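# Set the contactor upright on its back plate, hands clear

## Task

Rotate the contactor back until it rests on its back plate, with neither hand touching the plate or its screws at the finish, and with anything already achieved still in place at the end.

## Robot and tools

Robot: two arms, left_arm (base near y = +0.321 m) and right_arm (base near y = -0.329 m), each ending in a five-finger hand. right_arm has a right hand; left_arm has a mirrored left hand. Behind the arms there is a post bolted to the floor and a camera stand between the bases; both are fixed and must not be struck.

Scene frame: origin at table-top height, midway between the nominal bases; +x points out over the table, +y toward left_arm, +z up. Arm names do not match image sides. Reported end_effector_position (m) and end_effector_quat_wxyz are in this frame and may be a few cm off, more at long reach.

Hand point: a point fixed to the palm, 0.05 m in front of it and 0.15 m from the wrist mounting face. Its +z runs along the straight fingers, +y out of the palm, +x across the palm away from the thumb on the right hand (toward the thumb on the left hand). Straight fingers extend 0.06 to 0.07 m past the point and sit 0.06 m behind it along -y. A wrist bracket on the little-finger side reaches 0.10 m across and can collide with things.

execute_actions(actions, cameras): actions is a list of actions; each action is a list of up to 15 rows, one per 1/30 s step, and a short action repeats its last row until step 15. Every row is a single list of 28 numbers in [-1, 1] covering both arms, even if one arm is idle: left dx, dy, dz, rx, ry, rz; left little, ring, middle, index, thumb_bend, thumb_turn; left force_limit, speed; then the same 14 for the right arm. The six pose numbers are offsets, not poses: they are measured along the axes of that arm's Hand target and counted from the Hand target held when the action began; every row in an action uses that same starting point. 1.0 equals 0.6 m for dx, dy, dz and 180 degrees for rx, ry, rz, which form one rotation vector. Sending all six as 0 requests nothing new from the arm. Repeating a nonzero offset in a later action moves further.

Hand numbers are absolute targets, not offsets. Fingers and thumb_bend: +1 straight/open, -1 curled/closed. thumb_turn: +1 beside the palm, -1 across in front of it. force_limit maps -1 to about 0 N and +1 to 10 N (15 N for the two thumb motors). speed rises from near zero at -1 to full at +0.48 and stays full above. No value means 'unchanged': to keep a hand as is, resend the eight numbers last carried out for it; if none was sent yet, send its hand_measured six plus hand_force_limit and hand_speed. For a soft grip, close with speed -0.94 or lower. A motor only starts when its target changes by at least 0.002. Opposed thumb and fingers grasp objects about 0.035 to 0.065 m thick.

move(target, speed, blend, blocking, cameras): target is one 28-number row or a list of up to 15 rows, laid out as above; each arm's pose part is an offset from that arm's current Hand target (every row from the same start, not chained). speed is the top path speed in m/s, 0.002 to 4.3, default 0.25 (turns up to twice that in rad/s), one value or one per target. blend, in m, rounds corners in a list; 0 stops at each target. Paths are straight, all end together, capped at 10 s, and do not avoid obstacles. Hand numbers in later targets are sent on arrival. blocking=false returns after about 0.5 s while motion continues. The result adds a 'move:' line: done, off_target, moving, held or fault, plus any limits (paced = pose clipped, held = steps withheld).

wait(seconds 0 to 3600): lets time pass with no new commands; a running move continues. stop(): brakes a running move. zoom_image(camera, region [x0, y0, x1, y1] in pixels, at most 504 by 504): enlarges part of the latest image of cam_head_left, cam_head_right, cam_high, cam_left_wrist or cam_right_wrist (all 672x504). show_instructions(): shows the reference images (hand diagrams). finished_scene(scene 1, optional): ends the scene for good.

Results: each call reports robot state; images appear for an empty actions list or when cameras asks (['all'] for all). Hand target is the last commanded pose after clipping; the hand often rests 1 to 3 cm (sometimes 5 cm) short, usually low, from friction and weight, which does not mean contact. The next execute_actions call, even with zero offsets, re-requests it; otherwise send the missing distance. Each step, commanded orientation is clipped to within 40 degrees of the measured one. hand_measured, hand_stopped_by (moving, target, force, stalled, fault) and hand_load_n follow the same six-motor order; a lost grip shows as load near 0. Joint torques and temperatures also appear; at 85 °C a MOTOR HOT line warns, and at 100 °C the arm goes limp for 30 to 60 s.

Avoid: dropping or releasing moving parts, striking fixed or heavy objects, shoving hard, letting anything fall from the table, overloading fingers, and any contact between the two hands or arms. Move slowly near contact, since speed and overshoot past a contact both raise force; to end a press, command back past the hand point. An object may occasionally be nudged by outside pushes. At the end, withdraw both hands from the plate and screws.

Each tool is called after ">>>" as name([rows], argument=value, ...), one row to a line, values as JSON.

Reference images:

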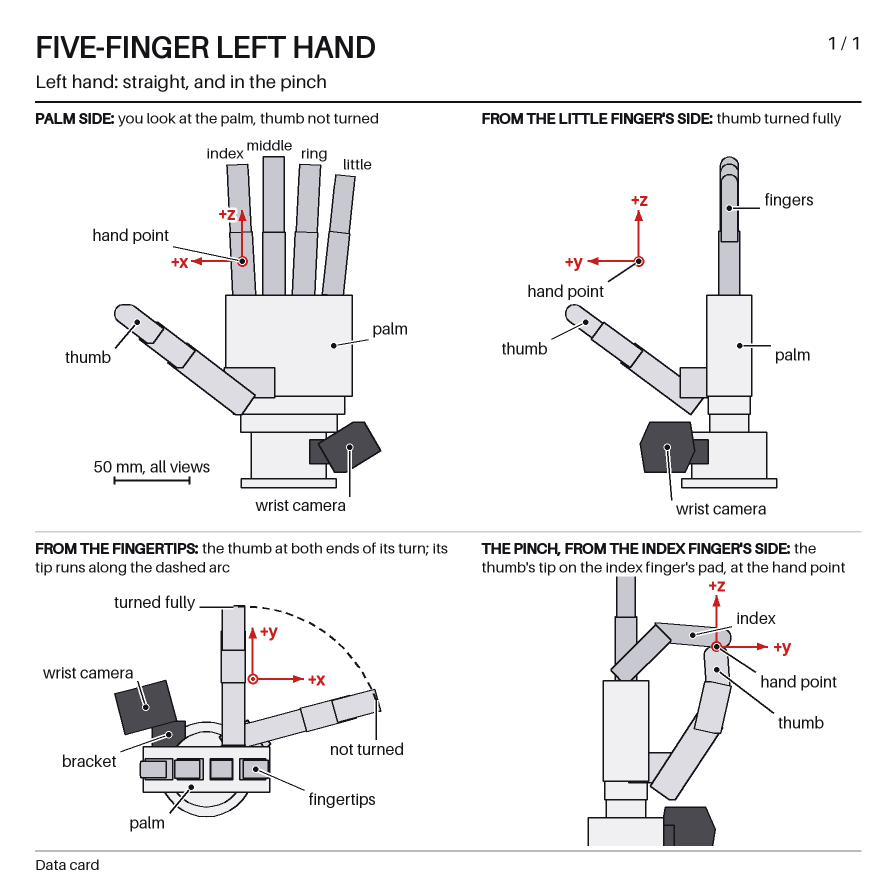

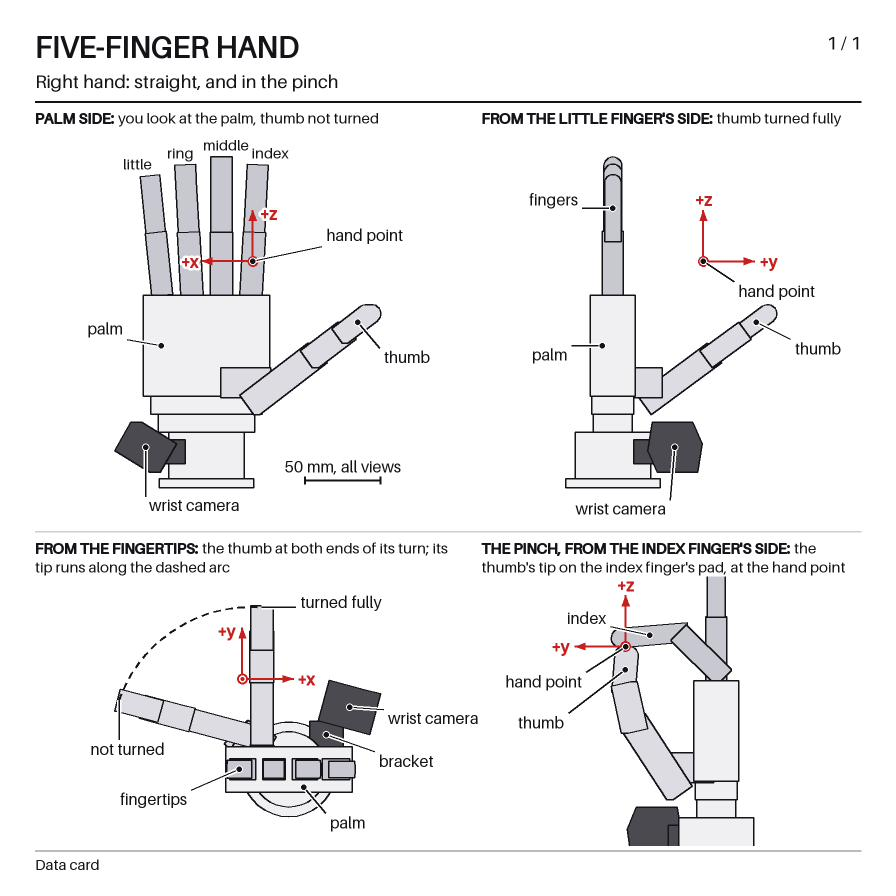

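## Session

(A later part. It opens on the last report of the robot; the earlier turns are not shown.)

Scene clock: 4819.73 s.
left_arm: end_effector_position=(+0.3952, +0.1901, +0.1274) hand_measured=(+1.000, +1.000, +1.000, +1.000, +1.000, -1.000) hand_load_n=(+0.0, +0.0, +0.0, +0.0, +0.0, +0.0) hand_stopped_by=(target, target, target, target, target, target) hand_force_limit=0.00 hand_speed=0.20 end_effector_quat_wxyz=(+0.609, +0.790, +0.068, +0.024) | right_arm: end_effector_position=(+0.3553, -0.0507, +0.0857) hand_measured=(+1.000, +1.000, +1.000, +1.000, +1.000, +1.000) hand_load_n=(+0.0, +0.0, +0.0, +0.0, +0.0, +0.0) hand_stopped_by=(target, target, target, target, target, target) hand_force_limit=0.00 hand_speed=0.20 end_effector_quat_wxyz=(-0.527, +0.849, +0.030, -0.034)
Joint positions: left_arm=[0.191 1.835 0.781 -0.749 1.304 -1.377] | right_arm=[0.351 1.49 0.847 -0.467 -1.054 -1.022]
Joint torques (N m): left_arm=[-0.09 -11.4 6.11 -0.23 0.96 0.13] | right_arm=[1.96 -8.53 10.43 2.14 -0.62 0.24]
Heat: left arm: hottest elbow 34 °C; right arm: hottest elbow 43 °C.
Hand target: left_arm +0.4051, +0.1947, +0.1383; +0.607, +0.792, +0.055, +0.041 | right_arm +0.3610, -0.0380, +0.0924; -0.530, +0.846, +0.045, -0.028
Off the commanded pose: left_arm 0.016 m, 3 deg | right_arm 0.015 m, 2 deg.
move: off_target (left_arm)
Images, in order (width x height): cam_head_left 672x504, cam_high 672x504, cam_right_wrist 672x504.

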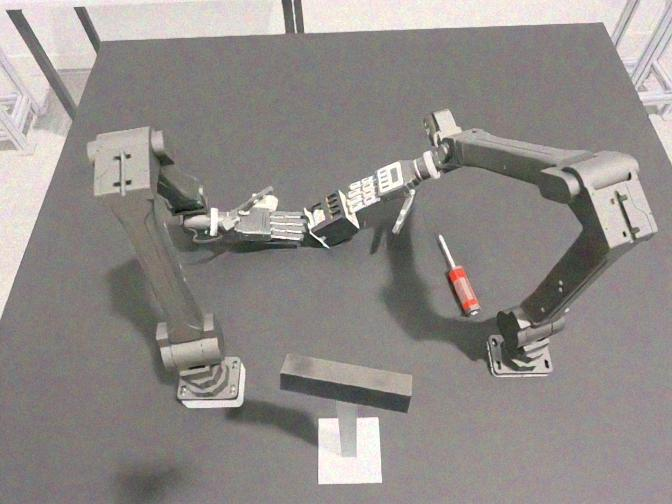

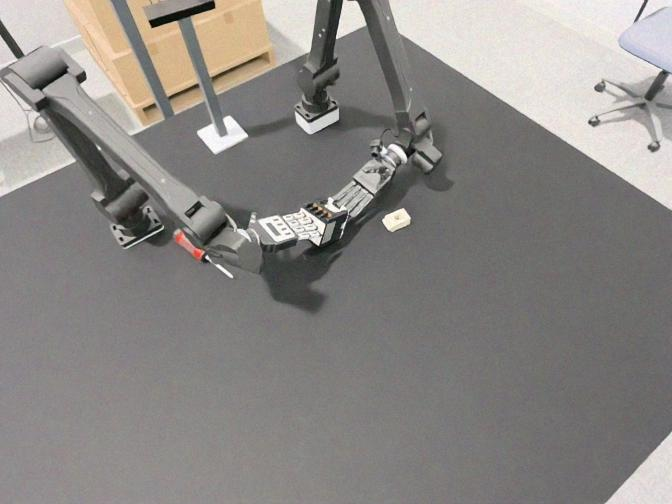

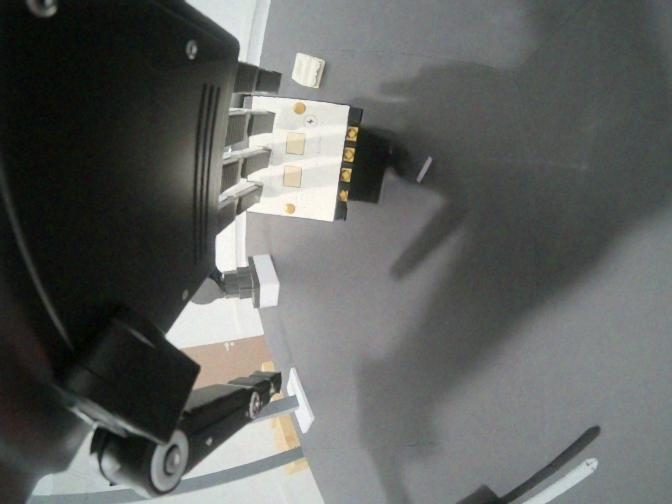

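>>> move(target=[-0.005,0.0268,0.0101,0,0,0,1,1,1,1,1,-1,0,0.2,0,0,0,0,0,0,1,1,1,1,1,1,0,0.2], speed=0.05, cameras=["cam_head_left","cam_right_wrist","cam_high","cam_left_wrist"])

>>> zoom_image(camera="cam_head_left", region=[250, 170, 370, 270])

>>> zoom_image(camera="cam_high", region=[280, 170, 400, 260])

Scene clock: 4835.63 s.
left_arm: end_effector_position=(+0.4008, +0.1872, +0.1445) hand_measured=(+1.000, +1.000, +1.000, +1.000, +1.000, -1.000) hand_load_n=(+0.0, +0.0, +0.0, +0.0, +0.0, +0.0) hand_stopped_by=(target, target, target, target, target, target) hand_force_limit=0.00 hand_speed=0.20 end_effector_quat_wxyz=(+0.608, +0.791, +0.062, +0.034) | right_arm: end_effector_position=(+0.3553, -0.0507, +0.0857) hand_measured=(+1.000, +1.000, +1.000, +1.000, +1.000, +1.000) hand_load_n=(+0.0, +0.0, -0.5, +0.0, +0.0, -0.5) hand_stopped_by=(target, target, target, target, target, target) hand_force_limit=0.00 hand_speed=0.20 end_effector_quat_wxyz=(-0.527, +0.849, +0.030, -0.034)
Joint positions: left_arm=[0.18 1.784 0.781 -0.722 1.305 -1.432] | right_arm=[0.351 1.49 0.847 -0.467 -1.054 -1.022]
Joint torques (N m): left_arm=[-1.49 -11.58 4.68 0.87 1.13 -0.17] | right_arm=[1.9 -8.53 10.43 2.15 -0.62 0.24]
Heat: left arm: hottest elbow 34 °C; right arm: hottest elbow 43 °C.
Hand target: left_arm +0.4035, +0.1845, +0.1523; +0.607, +0.792, +0.055, +0.042 | right_arm +0.3610, -0.0380, +0.0924; -0.530, +0.846, +0.045, -0.028
Off the commanded pose: left_arm 0.009 m, 1 deg | right_arm 0.015 m, 2 deg.
move: done
Images, in order (width x height): cam_head_left 672x504, cam_high 672x504, cam_left_wrist 672x504, cam_right_wrist 672x504.

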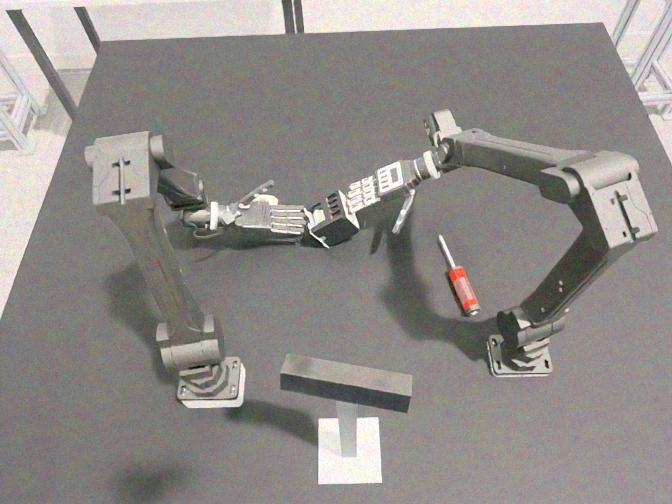

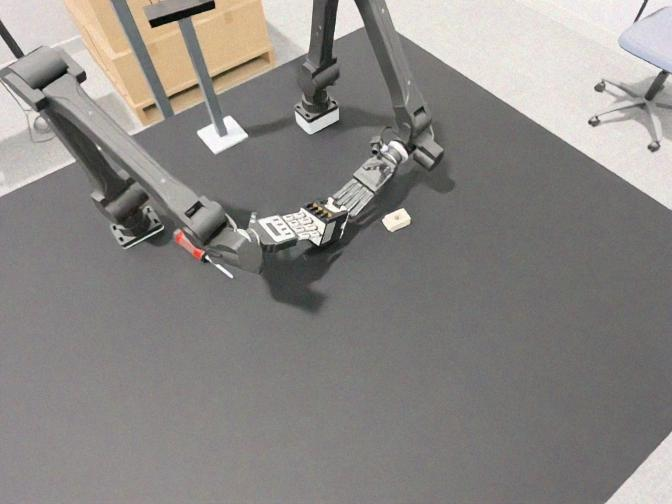

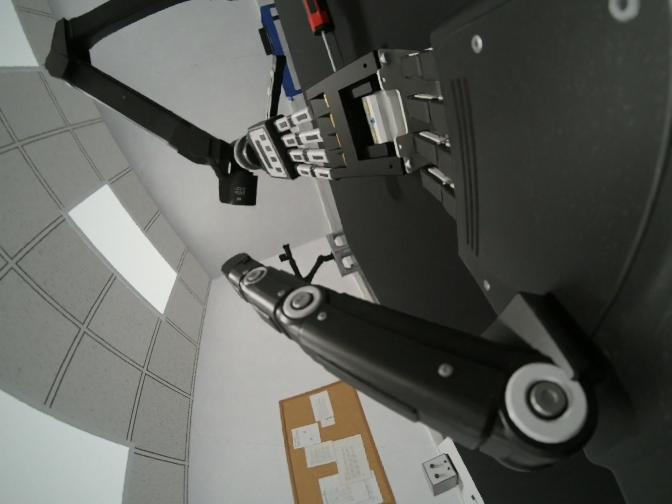

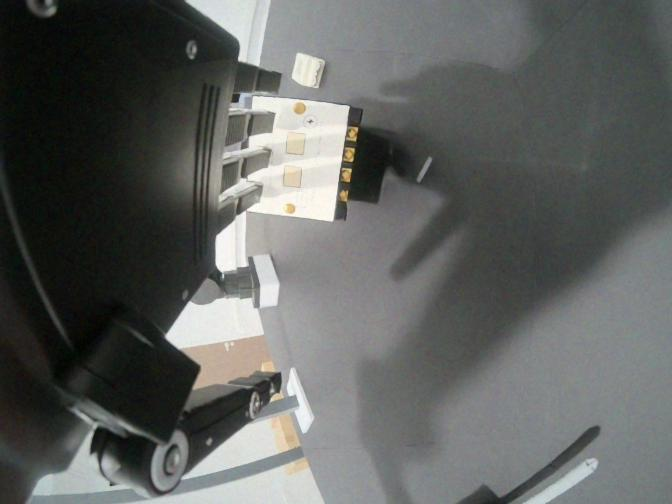

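Scaled by 4.200 from the camera's image (finer frame: 960x720).

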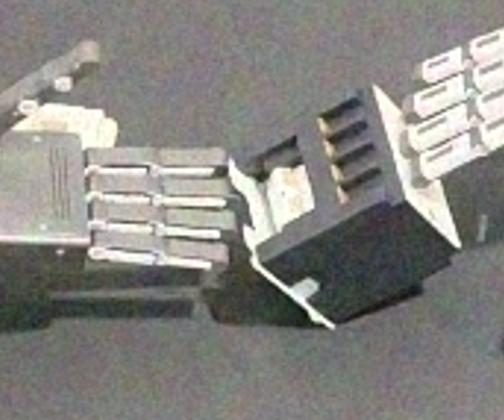

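Scaled by 4.200 from the camera's image (finer frame: 960x720).

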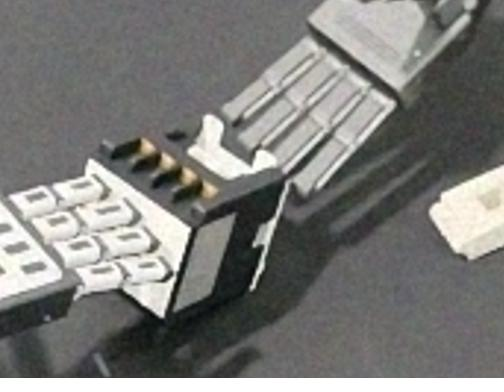

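>>> move(target=[0,0,0,0,0,0,1,1,1,1,1,-1,0,0.2,-0.0004,-0.0095,0.0102,0,0,0,1,1,1,1,1,1,0,0.2], speed=0.04, cameras=["cam_head_left","cam_right_wrist","cam_high","cam_left_wrist"])

>>> zoom_image(camera="cam_head_left", region=[250, 170, 370, 270])

>>> zoom_image(camera="cam_high", region=[280, 170, 400, 260])

Scene clock: 4857.90 s.
left_arm: end_effector_position=(+0.4012, +0.1872, +0.1436) hand_measured=(+1.000, +1.000, +1.000, +1.000, +1.000, -1.000) hand_load_n=(+0.0, +0.0, +0.0, +0.0, +0.0, +0.0) hand_stopped_by=(target, target, target, target, target, target) hand_force_limit=0.00 hand_speed=0.20 end_effector_quat_wxyz=(+0.606, +0.792, +0.063, +0.034) | right_arm: end_effector_position=(+0.3533, -0.0450, +0.0865) hand_measured=(+1.000, +1.000, +1.000, +1.000, +1.000, +1.000) hand_load_n=(+0.0, +0.0, +0.0, +0.0, +0.0, -0.5) hand_stopped_by=(target, target, target, target, target, target) hand_force_limit=0.00 hand_speed=0.20 end_effector_quat_wxyz=(-0.526, +0.849, +0.027, -0.037)
Joint positions: left_arm=[0.18 1.784 0.781 -0.719 1.301 -1.437] | right_arm=[0.366 1.49 0.847 -0.45 -1.048 -0.993]
Joint torques (N m): left_arm=[-1.2 -11.63 4.64 0.85 1.3 -0.14] | right_arm=[2.32 -8.76 10.62 2.47 -0.49 0.24]
Heat: left arm: hottest elbow 34 °C; right arm: hottest elbow 43 °C.
Hand target: left_arm +0.4035, +0.1845, +0.1524; +0.607, +0.792, +0.055, +0.042 | right_arm +0.3600, -0.0301, +0.0949; -0.530, +0.846, +0.045, -0.028
Off the commanded pose: left_arm 0.009 m, 1 deg | right_arm 0.018 m, 2 deg.
move: off_target (right_arm)
Images, in order (width x height): cam_head_left 672x504, cam_high 672x504, cam_left_wrist 672x504, cam_right_wrist 672x504.

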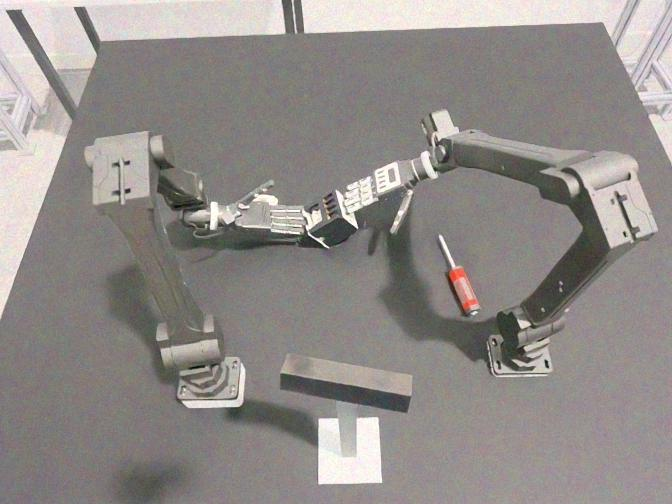

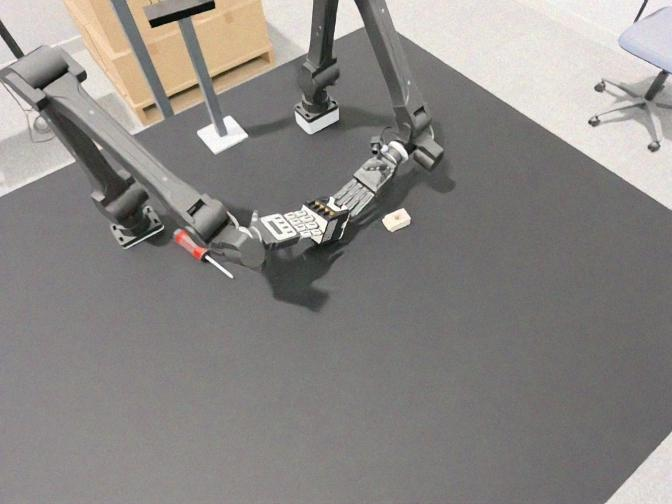

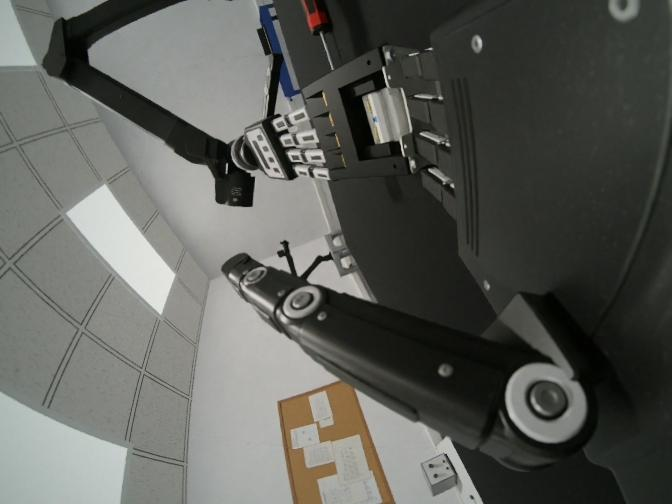

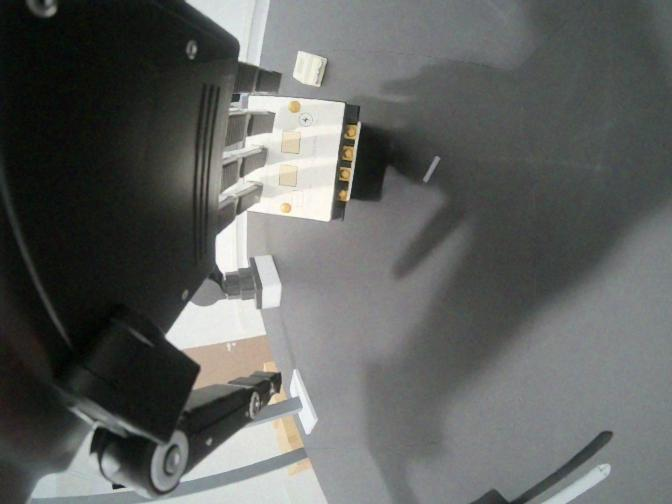

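Scaled by 4.200 from the camera's image (finer frame: 960x720).

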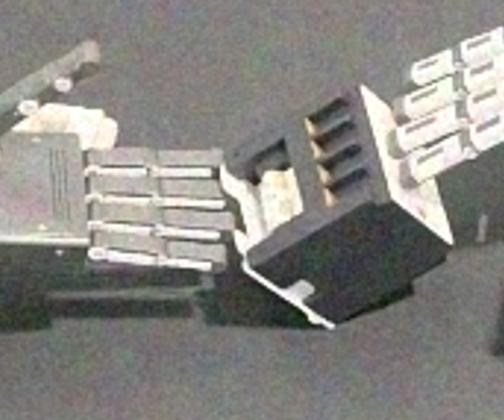

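Scaled by 4.200 from the camera's image (finer frame: 960x720).

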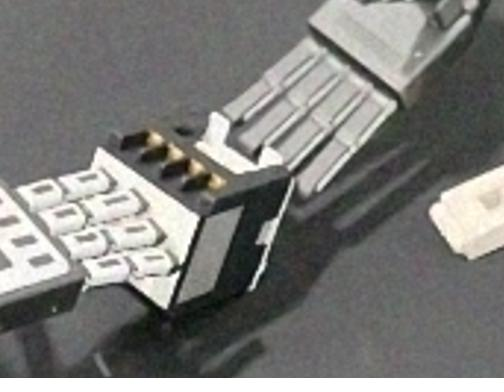

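>>> move(target=[0,0,0,0,0,0,1,1,1,1,1,-1,0,0.2,-0.0004,-0.0103,0.0098,0,0,0,1,1,1,1,1,1,0,0.2], speed=0.04, cameras=["cam_head_left","cam_right_wrist","cam_high","cam_left_wrist"])

>>> zoom_image(camera="cam_head_left", region=[250, 170, 370, 270])

>>> zoom_image(camera="cam_high", region=[280, 170, 400, 260])

Scene clock: 4869.10 s.
left_arm: end_effector_position=(+0.4016, +0.1890, +0.1414) hand_measured=(+1.000, +1.000, +1.000, +1.000, +1.000, -1.000) hand_load_n=(+0.0, +0.0, +0.0, +0.0, +0.0, +0.0) hand_stopped_by=(target, target, target, target, target, target) hand_force_limit=0.00 hand_speed=0.20 end_effector_quat_wxyz=(+0.602, +0.795, +0.065, +0.034) | right_arm: end_effector_position=(+0.3511, -0.0394, +0.0877) hand_measured=(+1.000, +1.000, +1.000, +1.000, +1.000, +1.000) hand_load_n=(+0.0, +0.0, +0.0, +0.0, +0.0, -0.5) hand_stopped_by=(target, target, target, target, target, target) hand_force_limit=0.00 hand_speed=0.20 end_effector_quat_wxyz=(-0.527, +0.849, +0.023, -0.041)
Joint positions: left_arm=[0.185 1.784 0.781 -0.719 1.291 -1.439] | right_arm=[0.379 1.49 0.847 -0.433 -1.045 -0.96]
Joint torques (N m): left_arm=[-1.73 -11.46 4.62 0.83 1.78 -0.13] | right_arm=[2.67 -9.17 10.88 2.69 -0.28 0.28]
Heat: left arm: hottest elbow 34 °C; right arm: hottest elbow 43 °C.
Hand target: left_arm +0.4035, +0.1844, +0.1524; +0.607, +0.792, +0.055, +0.041 | right_arm +0.3588, -0.0222, +0.0979; -0.530, +0.846, +0.045, -0.028
Off the commanded pose: left_arm 0.012 m, 2 deg | right_arm 0.021 m, 3 deg.
move: off_target (right_arm)
Images, in order (width x height): cam_head_left 672x504, cam_high 672x504, cam_left_wrist 672x504, cam_right_wrist 672x504.

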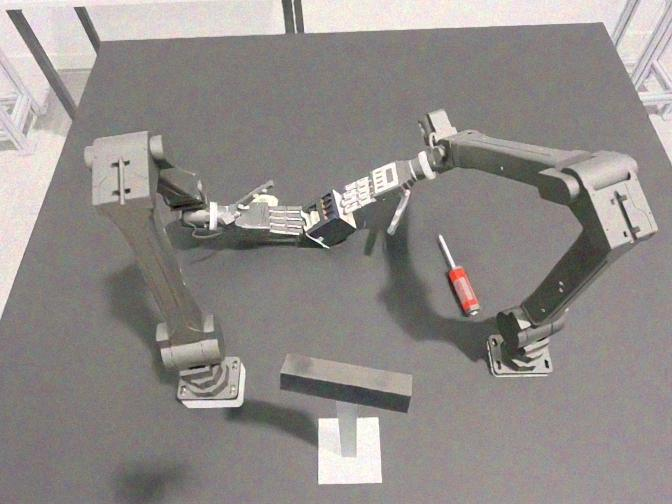

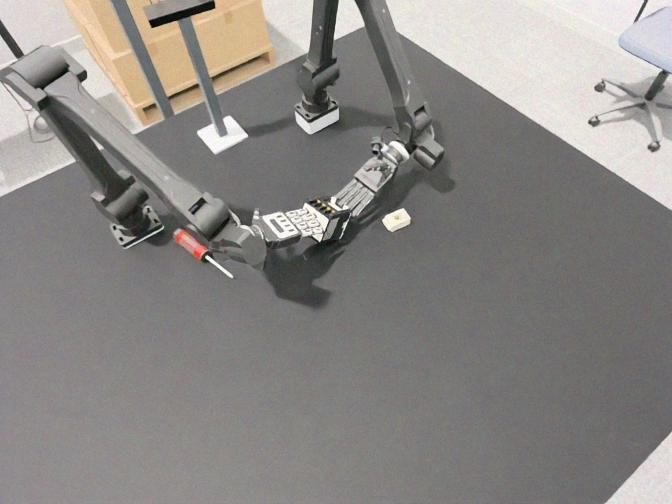

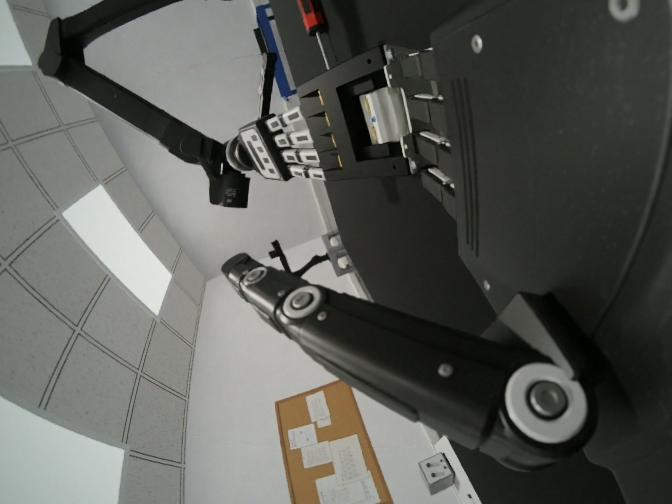

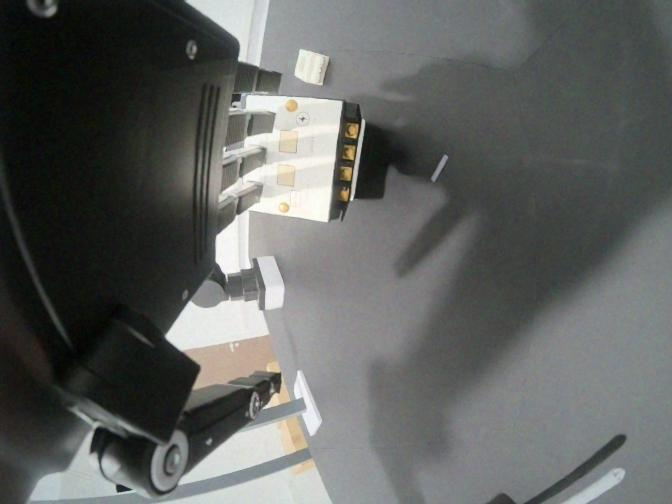

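Scaled by 4.200 from the camera's image (finer frame: 960x720).

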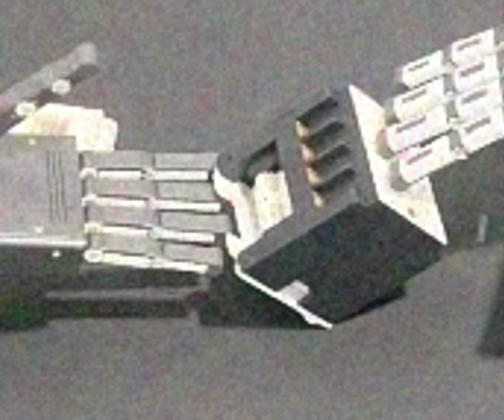

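Scaled by 4.200 from the camera's image (finer frame: 960x720).

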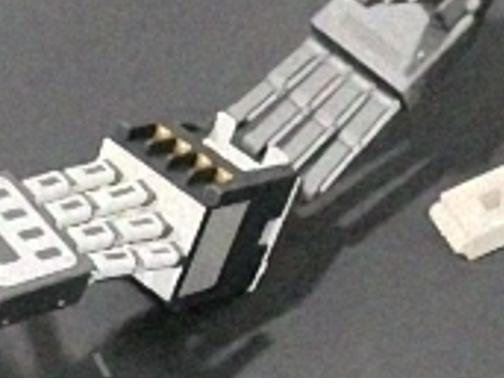

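>>> move(target=[0,-0.0127,-0.0087,0,0,0,1,1,1,1,1,-1,0,0.2,-0.0005,-0.011,0.0113,0,0,0,1,1,1,1,1,1,0,0.2], speed=0.04, cameras=["cam_head_left","cam_high","cam_left_wrist"])

>>> zoom_image(camera="cam_head_left", region=[250, 170, 370, 270])

>>> zoom_image(camera="cam_high", region=[280, 170, 400, 260])

Scene clock: 4883.47 s.
left_arm: end_effector_position=(+0.4005, +0.1933, +0.1388) hand_measured=(+1.000, +1.000, +1.000, +1.000, +1.000, -1.000) hand_load_n=(+0.0, +0.0, +0.0, +0.0, +0.0, +0.0) hand_stopped_by=(target, target, target, target, target, target) hand_force_limit=0.00 hand_speed=0.20 end_effector_quat_wxyz=(+0.597, +0.799, +0.063, +0.039) | right_arm: end_effector_position=(+0.3490, -0.0303, +0.0899) hand_measured=(+1.000, +1.000, +1.000, +1.000, +1.000, +1.000) hand_load_n=(+0.0, +0.0, +0.0, +0.0, +0.0, -0.5) hand_stopped_by=(target, target, target, target, target, target) hand_force_limit=0.00 hand_speed=0.20 end_effector_quat_wxyz=(-0.527, +0.849, +0.024, -0.041)
Joint positions: left_arm=[0.197 1.786 0.781 -0.73 1.278 -1.413] | right_arm=[0.403 1.486 0.847 -0.404 -1.033 -0.925]
Joint torques (N m): left_arm=[-1.14 -9.76 5.39 -0.46 2.21 0.16] | right_arm=[2.55 -9.05 11.28 2.5 -0.26 0.22]
Heat: left arm: hottest elbow 34 °C; right arm: hottest elbow 43 °C.
Hand target: left_arm +0.4025, +0.1913, +0.1463; +0.607, +0.792, +0.055, +0.041 | right_arm +0.3576, -0.0133, +0.1009; -0.530, +0.846, +0.045, -0.028
Off the commanded pose: left_arm 0.008 m, 2 deg | right_arm 0.022 m, 3 deg.
move: off_target (right_arm)

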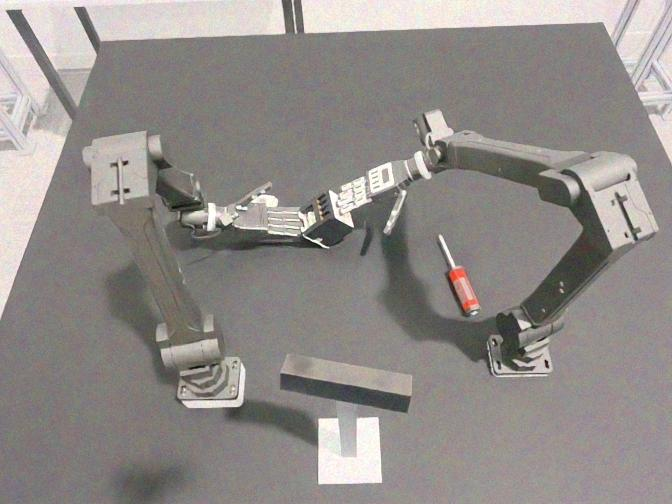

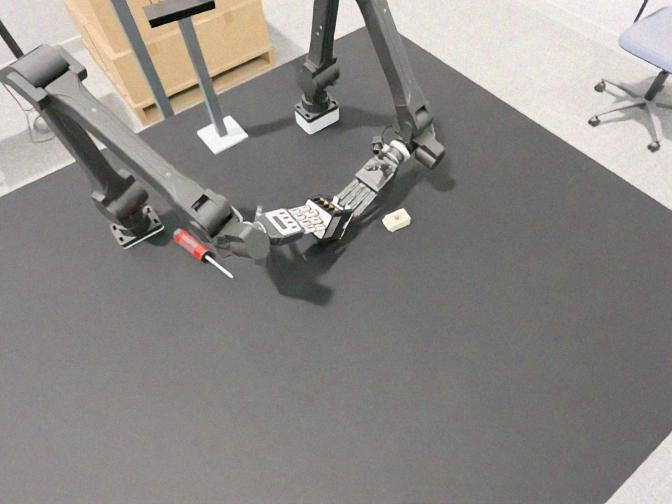

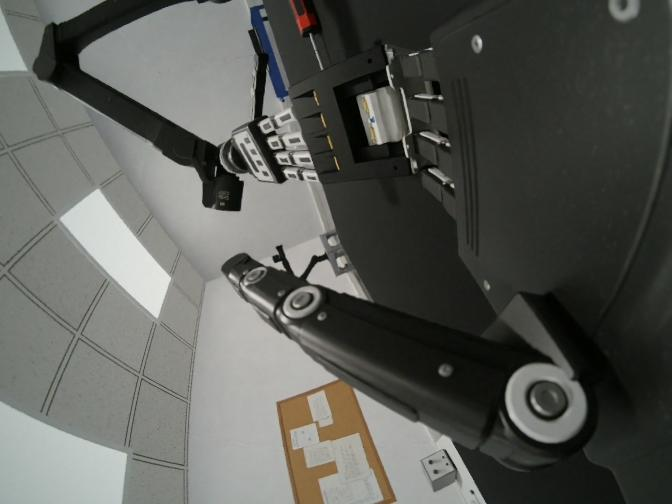

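Scaled by 4.200 from the camera's image (finer frame: 960x720).

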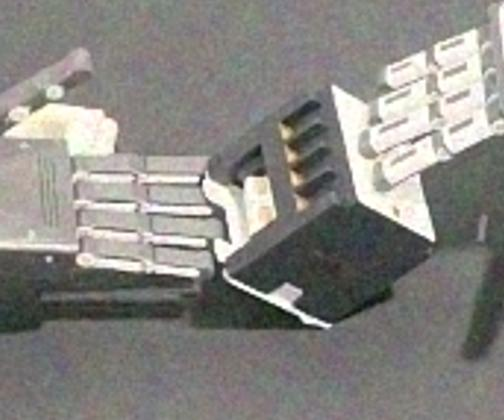

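Scaled by 4.200 from the camera's image (finer frame: 960x720).

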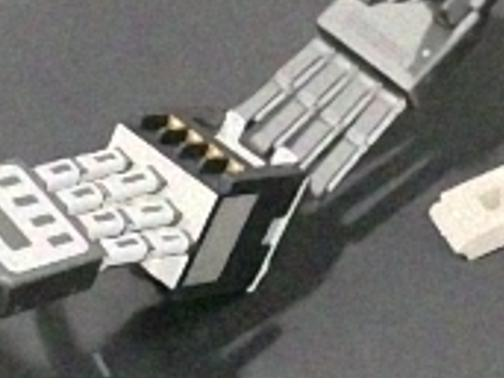

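>>> move(target=[0,-0.0159,-0.0078,0,0,0,1,1,1,1,1,-1,0,0.2,0,0,0,0,0,0,1,1,1,1,1,1,0,0.2], speed=0.04, cameras=["cam_head_left","cam_high","cam_left_wrist"])

>>> zoom_image(camera="cam_head_left", region=[250, 170, 370, 270])

>>> zoom_image(camera="cam_high", region=[280, 170, 400, 260])

Scene clock: 4899.67 s.
left_arm: end_effector_position=(+0.3939, +0.1960, +0.1348) hand_measured=(+1.000, +1.000, +1.000, +1.000, +1.000, -1.000) hand_load_n=(+0.0, +0.0, +0.0, +0.0, +0.0, +0.0) hand_stopped_by=(target, target, target, target, target, target) hand_force_limit=0.00 hand_speed=0.20 end_effector_quat_wxyz=(+0.604, +0.794, +0.062, +0.034) | right_arm: end_effector_position=(+0.3490, -0.0272, +0.0905) hand_measured=(+1.000, +1.000, +1.000, +1.000, +1.000, +1.000) hand_load_n=(+0.0, +0.0, +0.0, +0.0, +0.0, -0.5) hand_stopped_by=(target, target, target, target, target, target) hand_force_limit=0.00 hand_speed=0.20 end_effector_quat_wxyz=(-0.527, +0.849, +0.029, -0.039)
Joint positions: left_arm=[0.208 1.81 0.782 -0.784 1.291 -1.341] | right_arm=[0.41 1.486 0.849 -0.396 -1.031 -0.924]
Joint torques (N m): left_arm=[-0.5 -9 6.22 -0.42 1.43 0.17] | right_arm=[1.9 -8.94 11.21 2.21 -0.32 0.25]
Heat: left arm: hottest elbow 34 °C; right arm: hottest elbow 43 °C.
Hand target: left_arm +0.4017, +0.1984, +0.1383; +0.607, +0.792, +0.055, +0.042 | right_arm +0.3577, -0.0133, +0.1009; -0.530, +0.846, +0.045, -0.028
Off the commanded pose: left_arm 0.009 m, 1 deg | right_arm 0.019 m, 2 deg.
move: done

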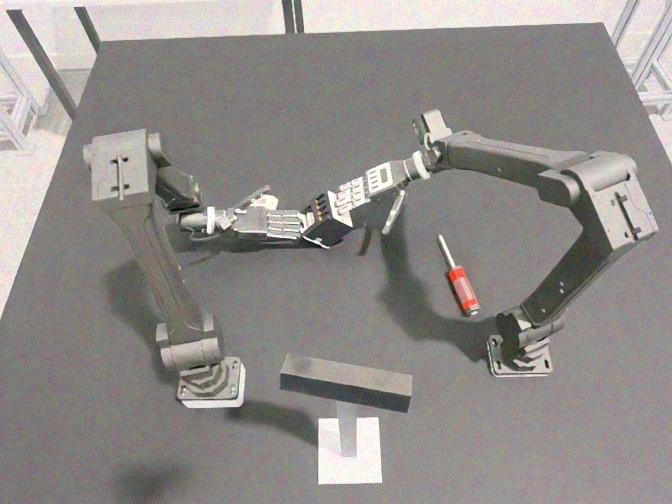

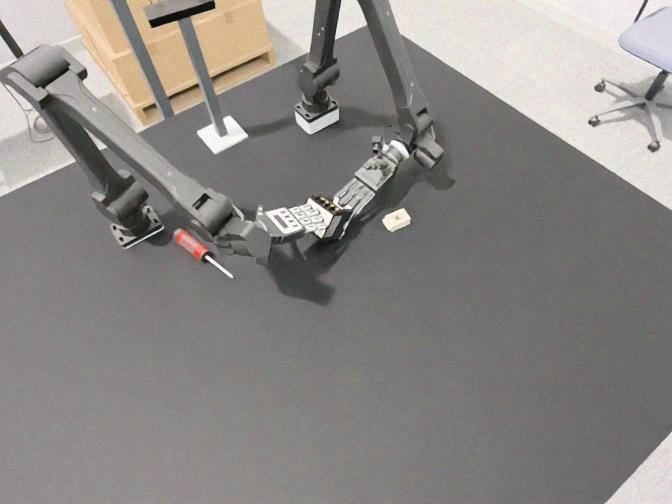

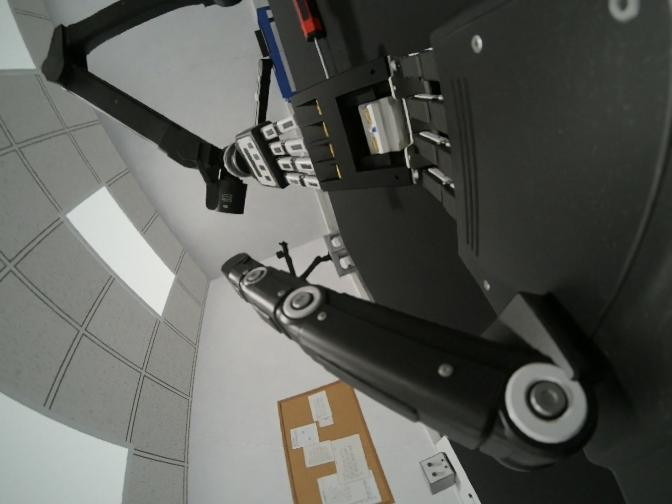

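Scaled by 4.200 from the camera's image (finer frame: 960x720).

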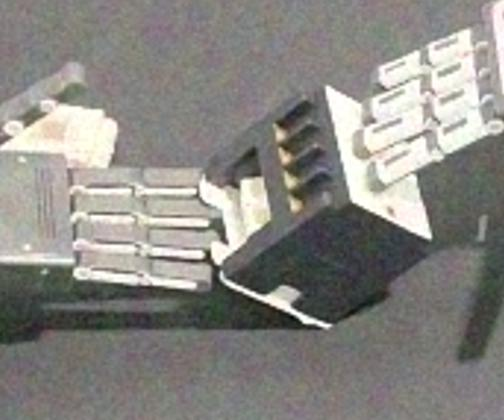

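Scaled by 4.200 from the camera's image (finer frame: 960x720).

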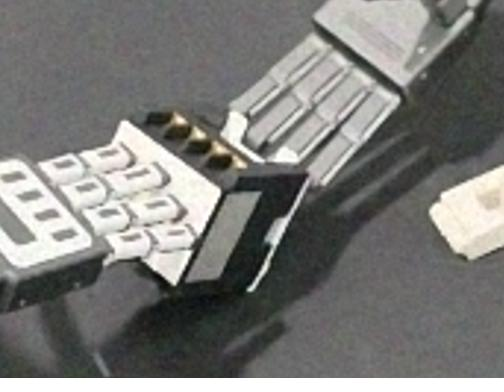

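>>> move(target=[0.004,-0.0155,-0.0095,0,0,0,1,1,1,1,1,-1,0,0.2,-0.0004,-0.0074,0.0075,0,0,0,1,1,1,1,1,1,0,0.2], speed=0.04, cameras=["cam_head_left","cam_high","cam_left_wrist"])

>>> zoom_image(camera="cam_head_left", region=[250, 170, 370, 270])

>>> zoom_image(camera="cam_high", region=[280, 170, 400, 260])

Scene clock: 4909.00 s.
left_arm: end_effector_position=(+0.3938, +0.2018, +0.1277) hand_measured=(+1.000, +1.000, +1.000, +1.000, +1.000, -1.000) hand_load_n=(+0.0, +0.0, +0.0, +0.0, +0.0, +0.0) hand_stopped_by=(target, target, target, target, target, target) hand_force_limit=0.00 hand_speed=0.20 end_effector_quat_wxyz=(+0.605, +0.793, +0.061, +0.032) | right_arm: end_effector_position=(+0.3462, -0.0188, +0.0915) hand_measured=(+1.000, +1.000, +1.000, +1.000, +1.000, +1.000) hand_load_n=(+0.0, +0.0, +0.0, +0.0, +0.0, +0.0) hand_stopped_by=(target, target, target, target, target, target) hand_force_limit=0.00 hand_speed=0.20 end_effector_quat_wxyz=(-0.525, +0.850, +0.033, -0.040)
Joint positions: left_arm=[0.224 1.847 0.802 -0.843 1.288 -1.265] | right_arm=[0.434 1.486 0.853 -0.382 -1.018 -0.904]
Joint torques (N m): left_arm=[-0.09 -9.41 6.23 -0.46 1.27 0.15] | right_arm=[1.08 -9.05 11.22 2.26 -0.51 0.27]
Heat: left arm: hottest elbow 34 °C; right arm: hottest elbow 44 °C.
Hand target: left_arm +0.4030, +0.2066, +0.1309; +0.607, +0.792, +0.055, +0.042 | right_arm +0.3568, -0.0074, +0.1030; -0.530, +0.846, +0.045, -0.028
Off the commanded pose: left_arm 0.011 m, 1 deg | right_arm 0.019 m, 2 deg.
move: off_target (left_arm, right_arm)

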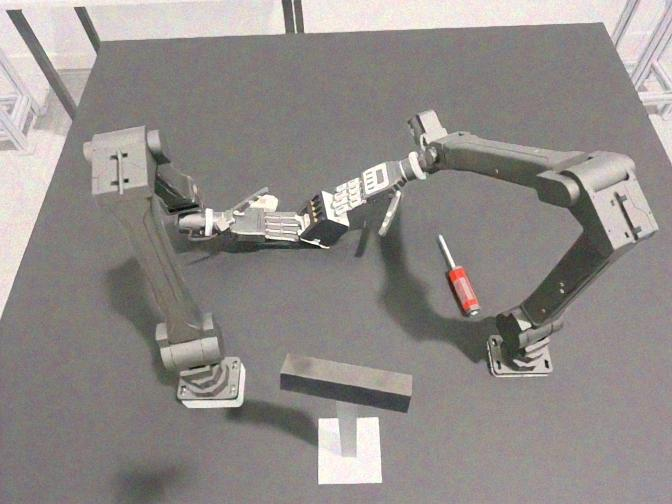

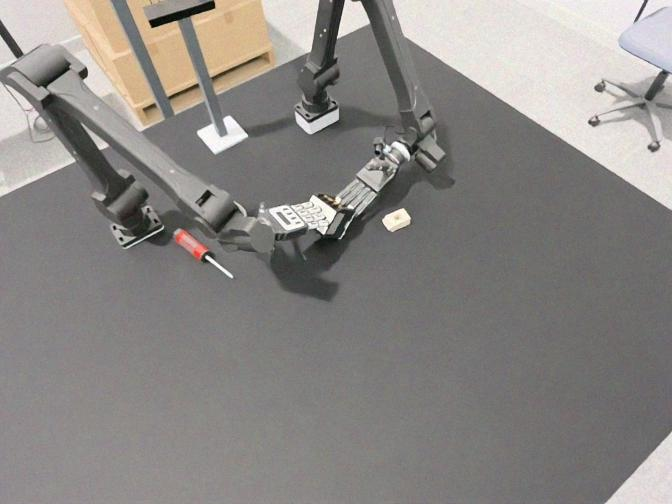

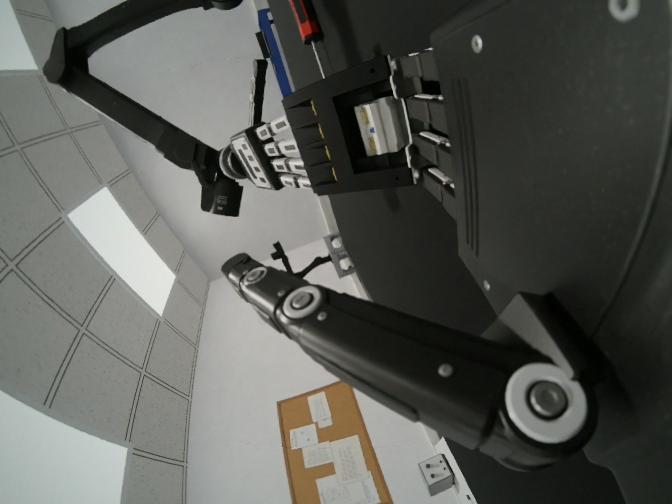

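Scaled by 4.200 from the camera's image (finer frame: 960x720).

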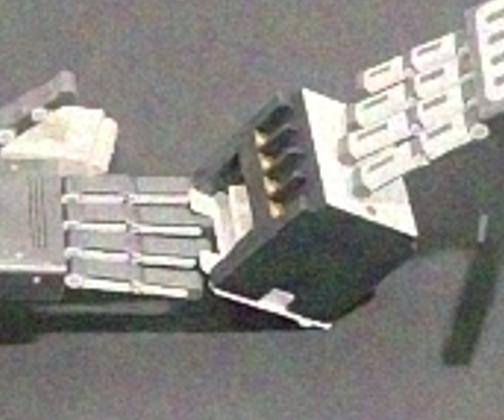

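Scaled by 4.200 from the camera's image (finer frame: 960x720).

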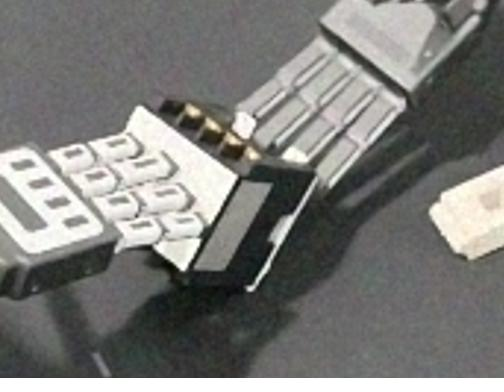

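>>> move(target=[0.002,-0.0175,-0.0074,0,0,0,1,1,1,1,1,-1,0,0.2,0,0,0,0,0,0,1,1,1,1,1,1,0,0.2], speed=0.04, cameras=["cam_head_left","cam_high","cam_left_wrist"])

>>> zoom_image(camera="cam_head_left", region=[250, 170, 370, 270])

>>> zoom_image(camera="cam_high", region=[280, 170, 400, 260])

Scene clock: 4924.07 s.
left_arm: end_effector_position=(+0.3935, +0.2103, +0.1144) hand_measured=(+1.000, +1.000, +1.000, +1.000, +1.000, -1.000) hand_load_n=(+0.0, +0.0, +0.0, +0.0, +0.0, +0.0) hand_stopped_by=(target, target, target, target, target, target) hand_force_limit=0.00 hand_speed=0.20 end_effector_quat_wxyz=(+0.602, +0.795, +0.065, +0.029) | right_arm: end_effector_position=(+0.3462, -0.0188, +0.0914) hand_measured=(+1.000, +1.000, +1.000, +1.000, +1.000, +1.000) hand_load_n=(-0.5, +0.0, +0.0, +0.0, +0.0, +0.0) hand_stopped_by=(target, target, target, target, target, target) hand_force_limit=0.00 hand_speed=0.20 end_effector_quat_wxyz=(-0.524, +0.850, +0.033, -0.040)
Joint positions: left_arm=[0.247 1.892 0.819 -0.881 1.272 -1.205] | right_arm=[0.434 1.486 0.853 -0.382 -1.017 -0.904]
Joint torques (N m): left_arm=[-0.5 -10.29 6 -0.66 1.67 0.2] | right_arm=[1.08 -9.11 11.22 2.25 -0.52 0.27]
Heat: left arm: hottest elbow 34 °C; right arm: hottest elbow 44 °C.
Hand target: left_arm +0.4031, +0.2136, +0.1218; +0.607, +0.792, +0.055, +0.041 | right_arm +0.3568, -0.0074, +0.1029; -0.530, +0.846, +0.045, -0.028
Off the commanded pose: left_arm 0.013 m, 2 deg | right_arm 0.019 m, 2 deg.
move: off_target (left_arm)

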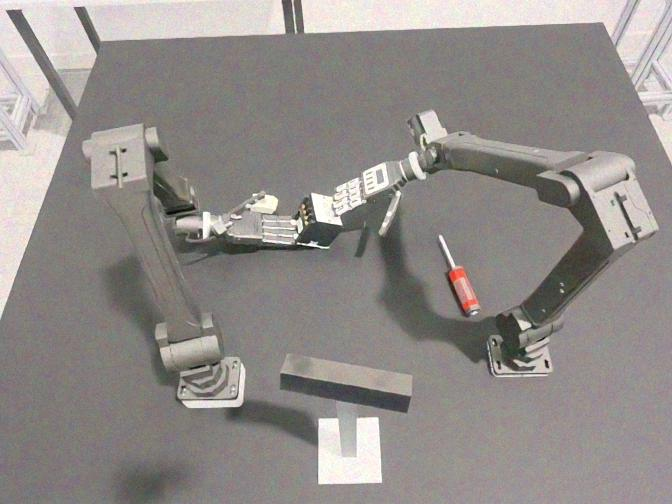

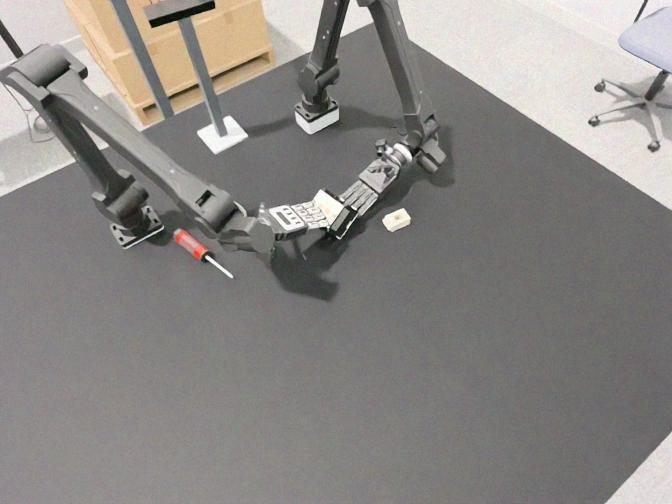

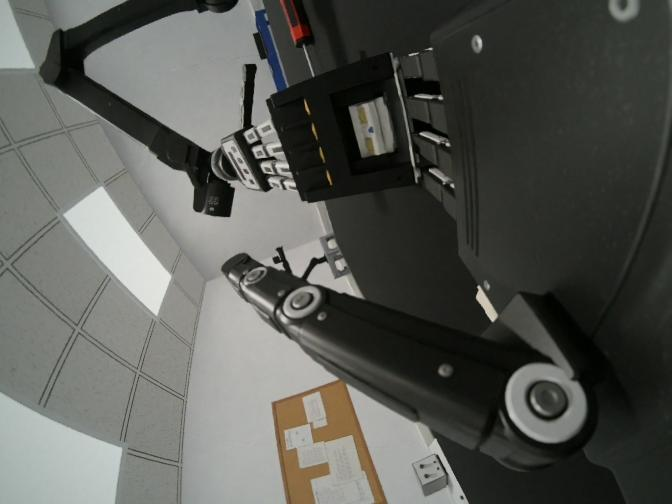

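Scaled by 4.200 from the camera's image (finer frame: 960x720).

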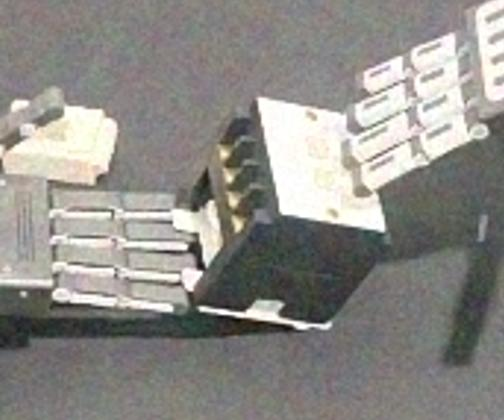

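Scaled by 4.200 from the camera's image (finer frame: 960x720).

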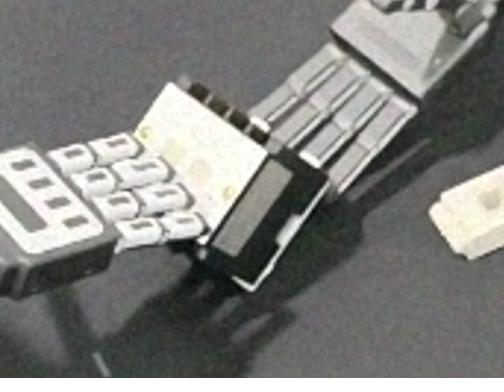

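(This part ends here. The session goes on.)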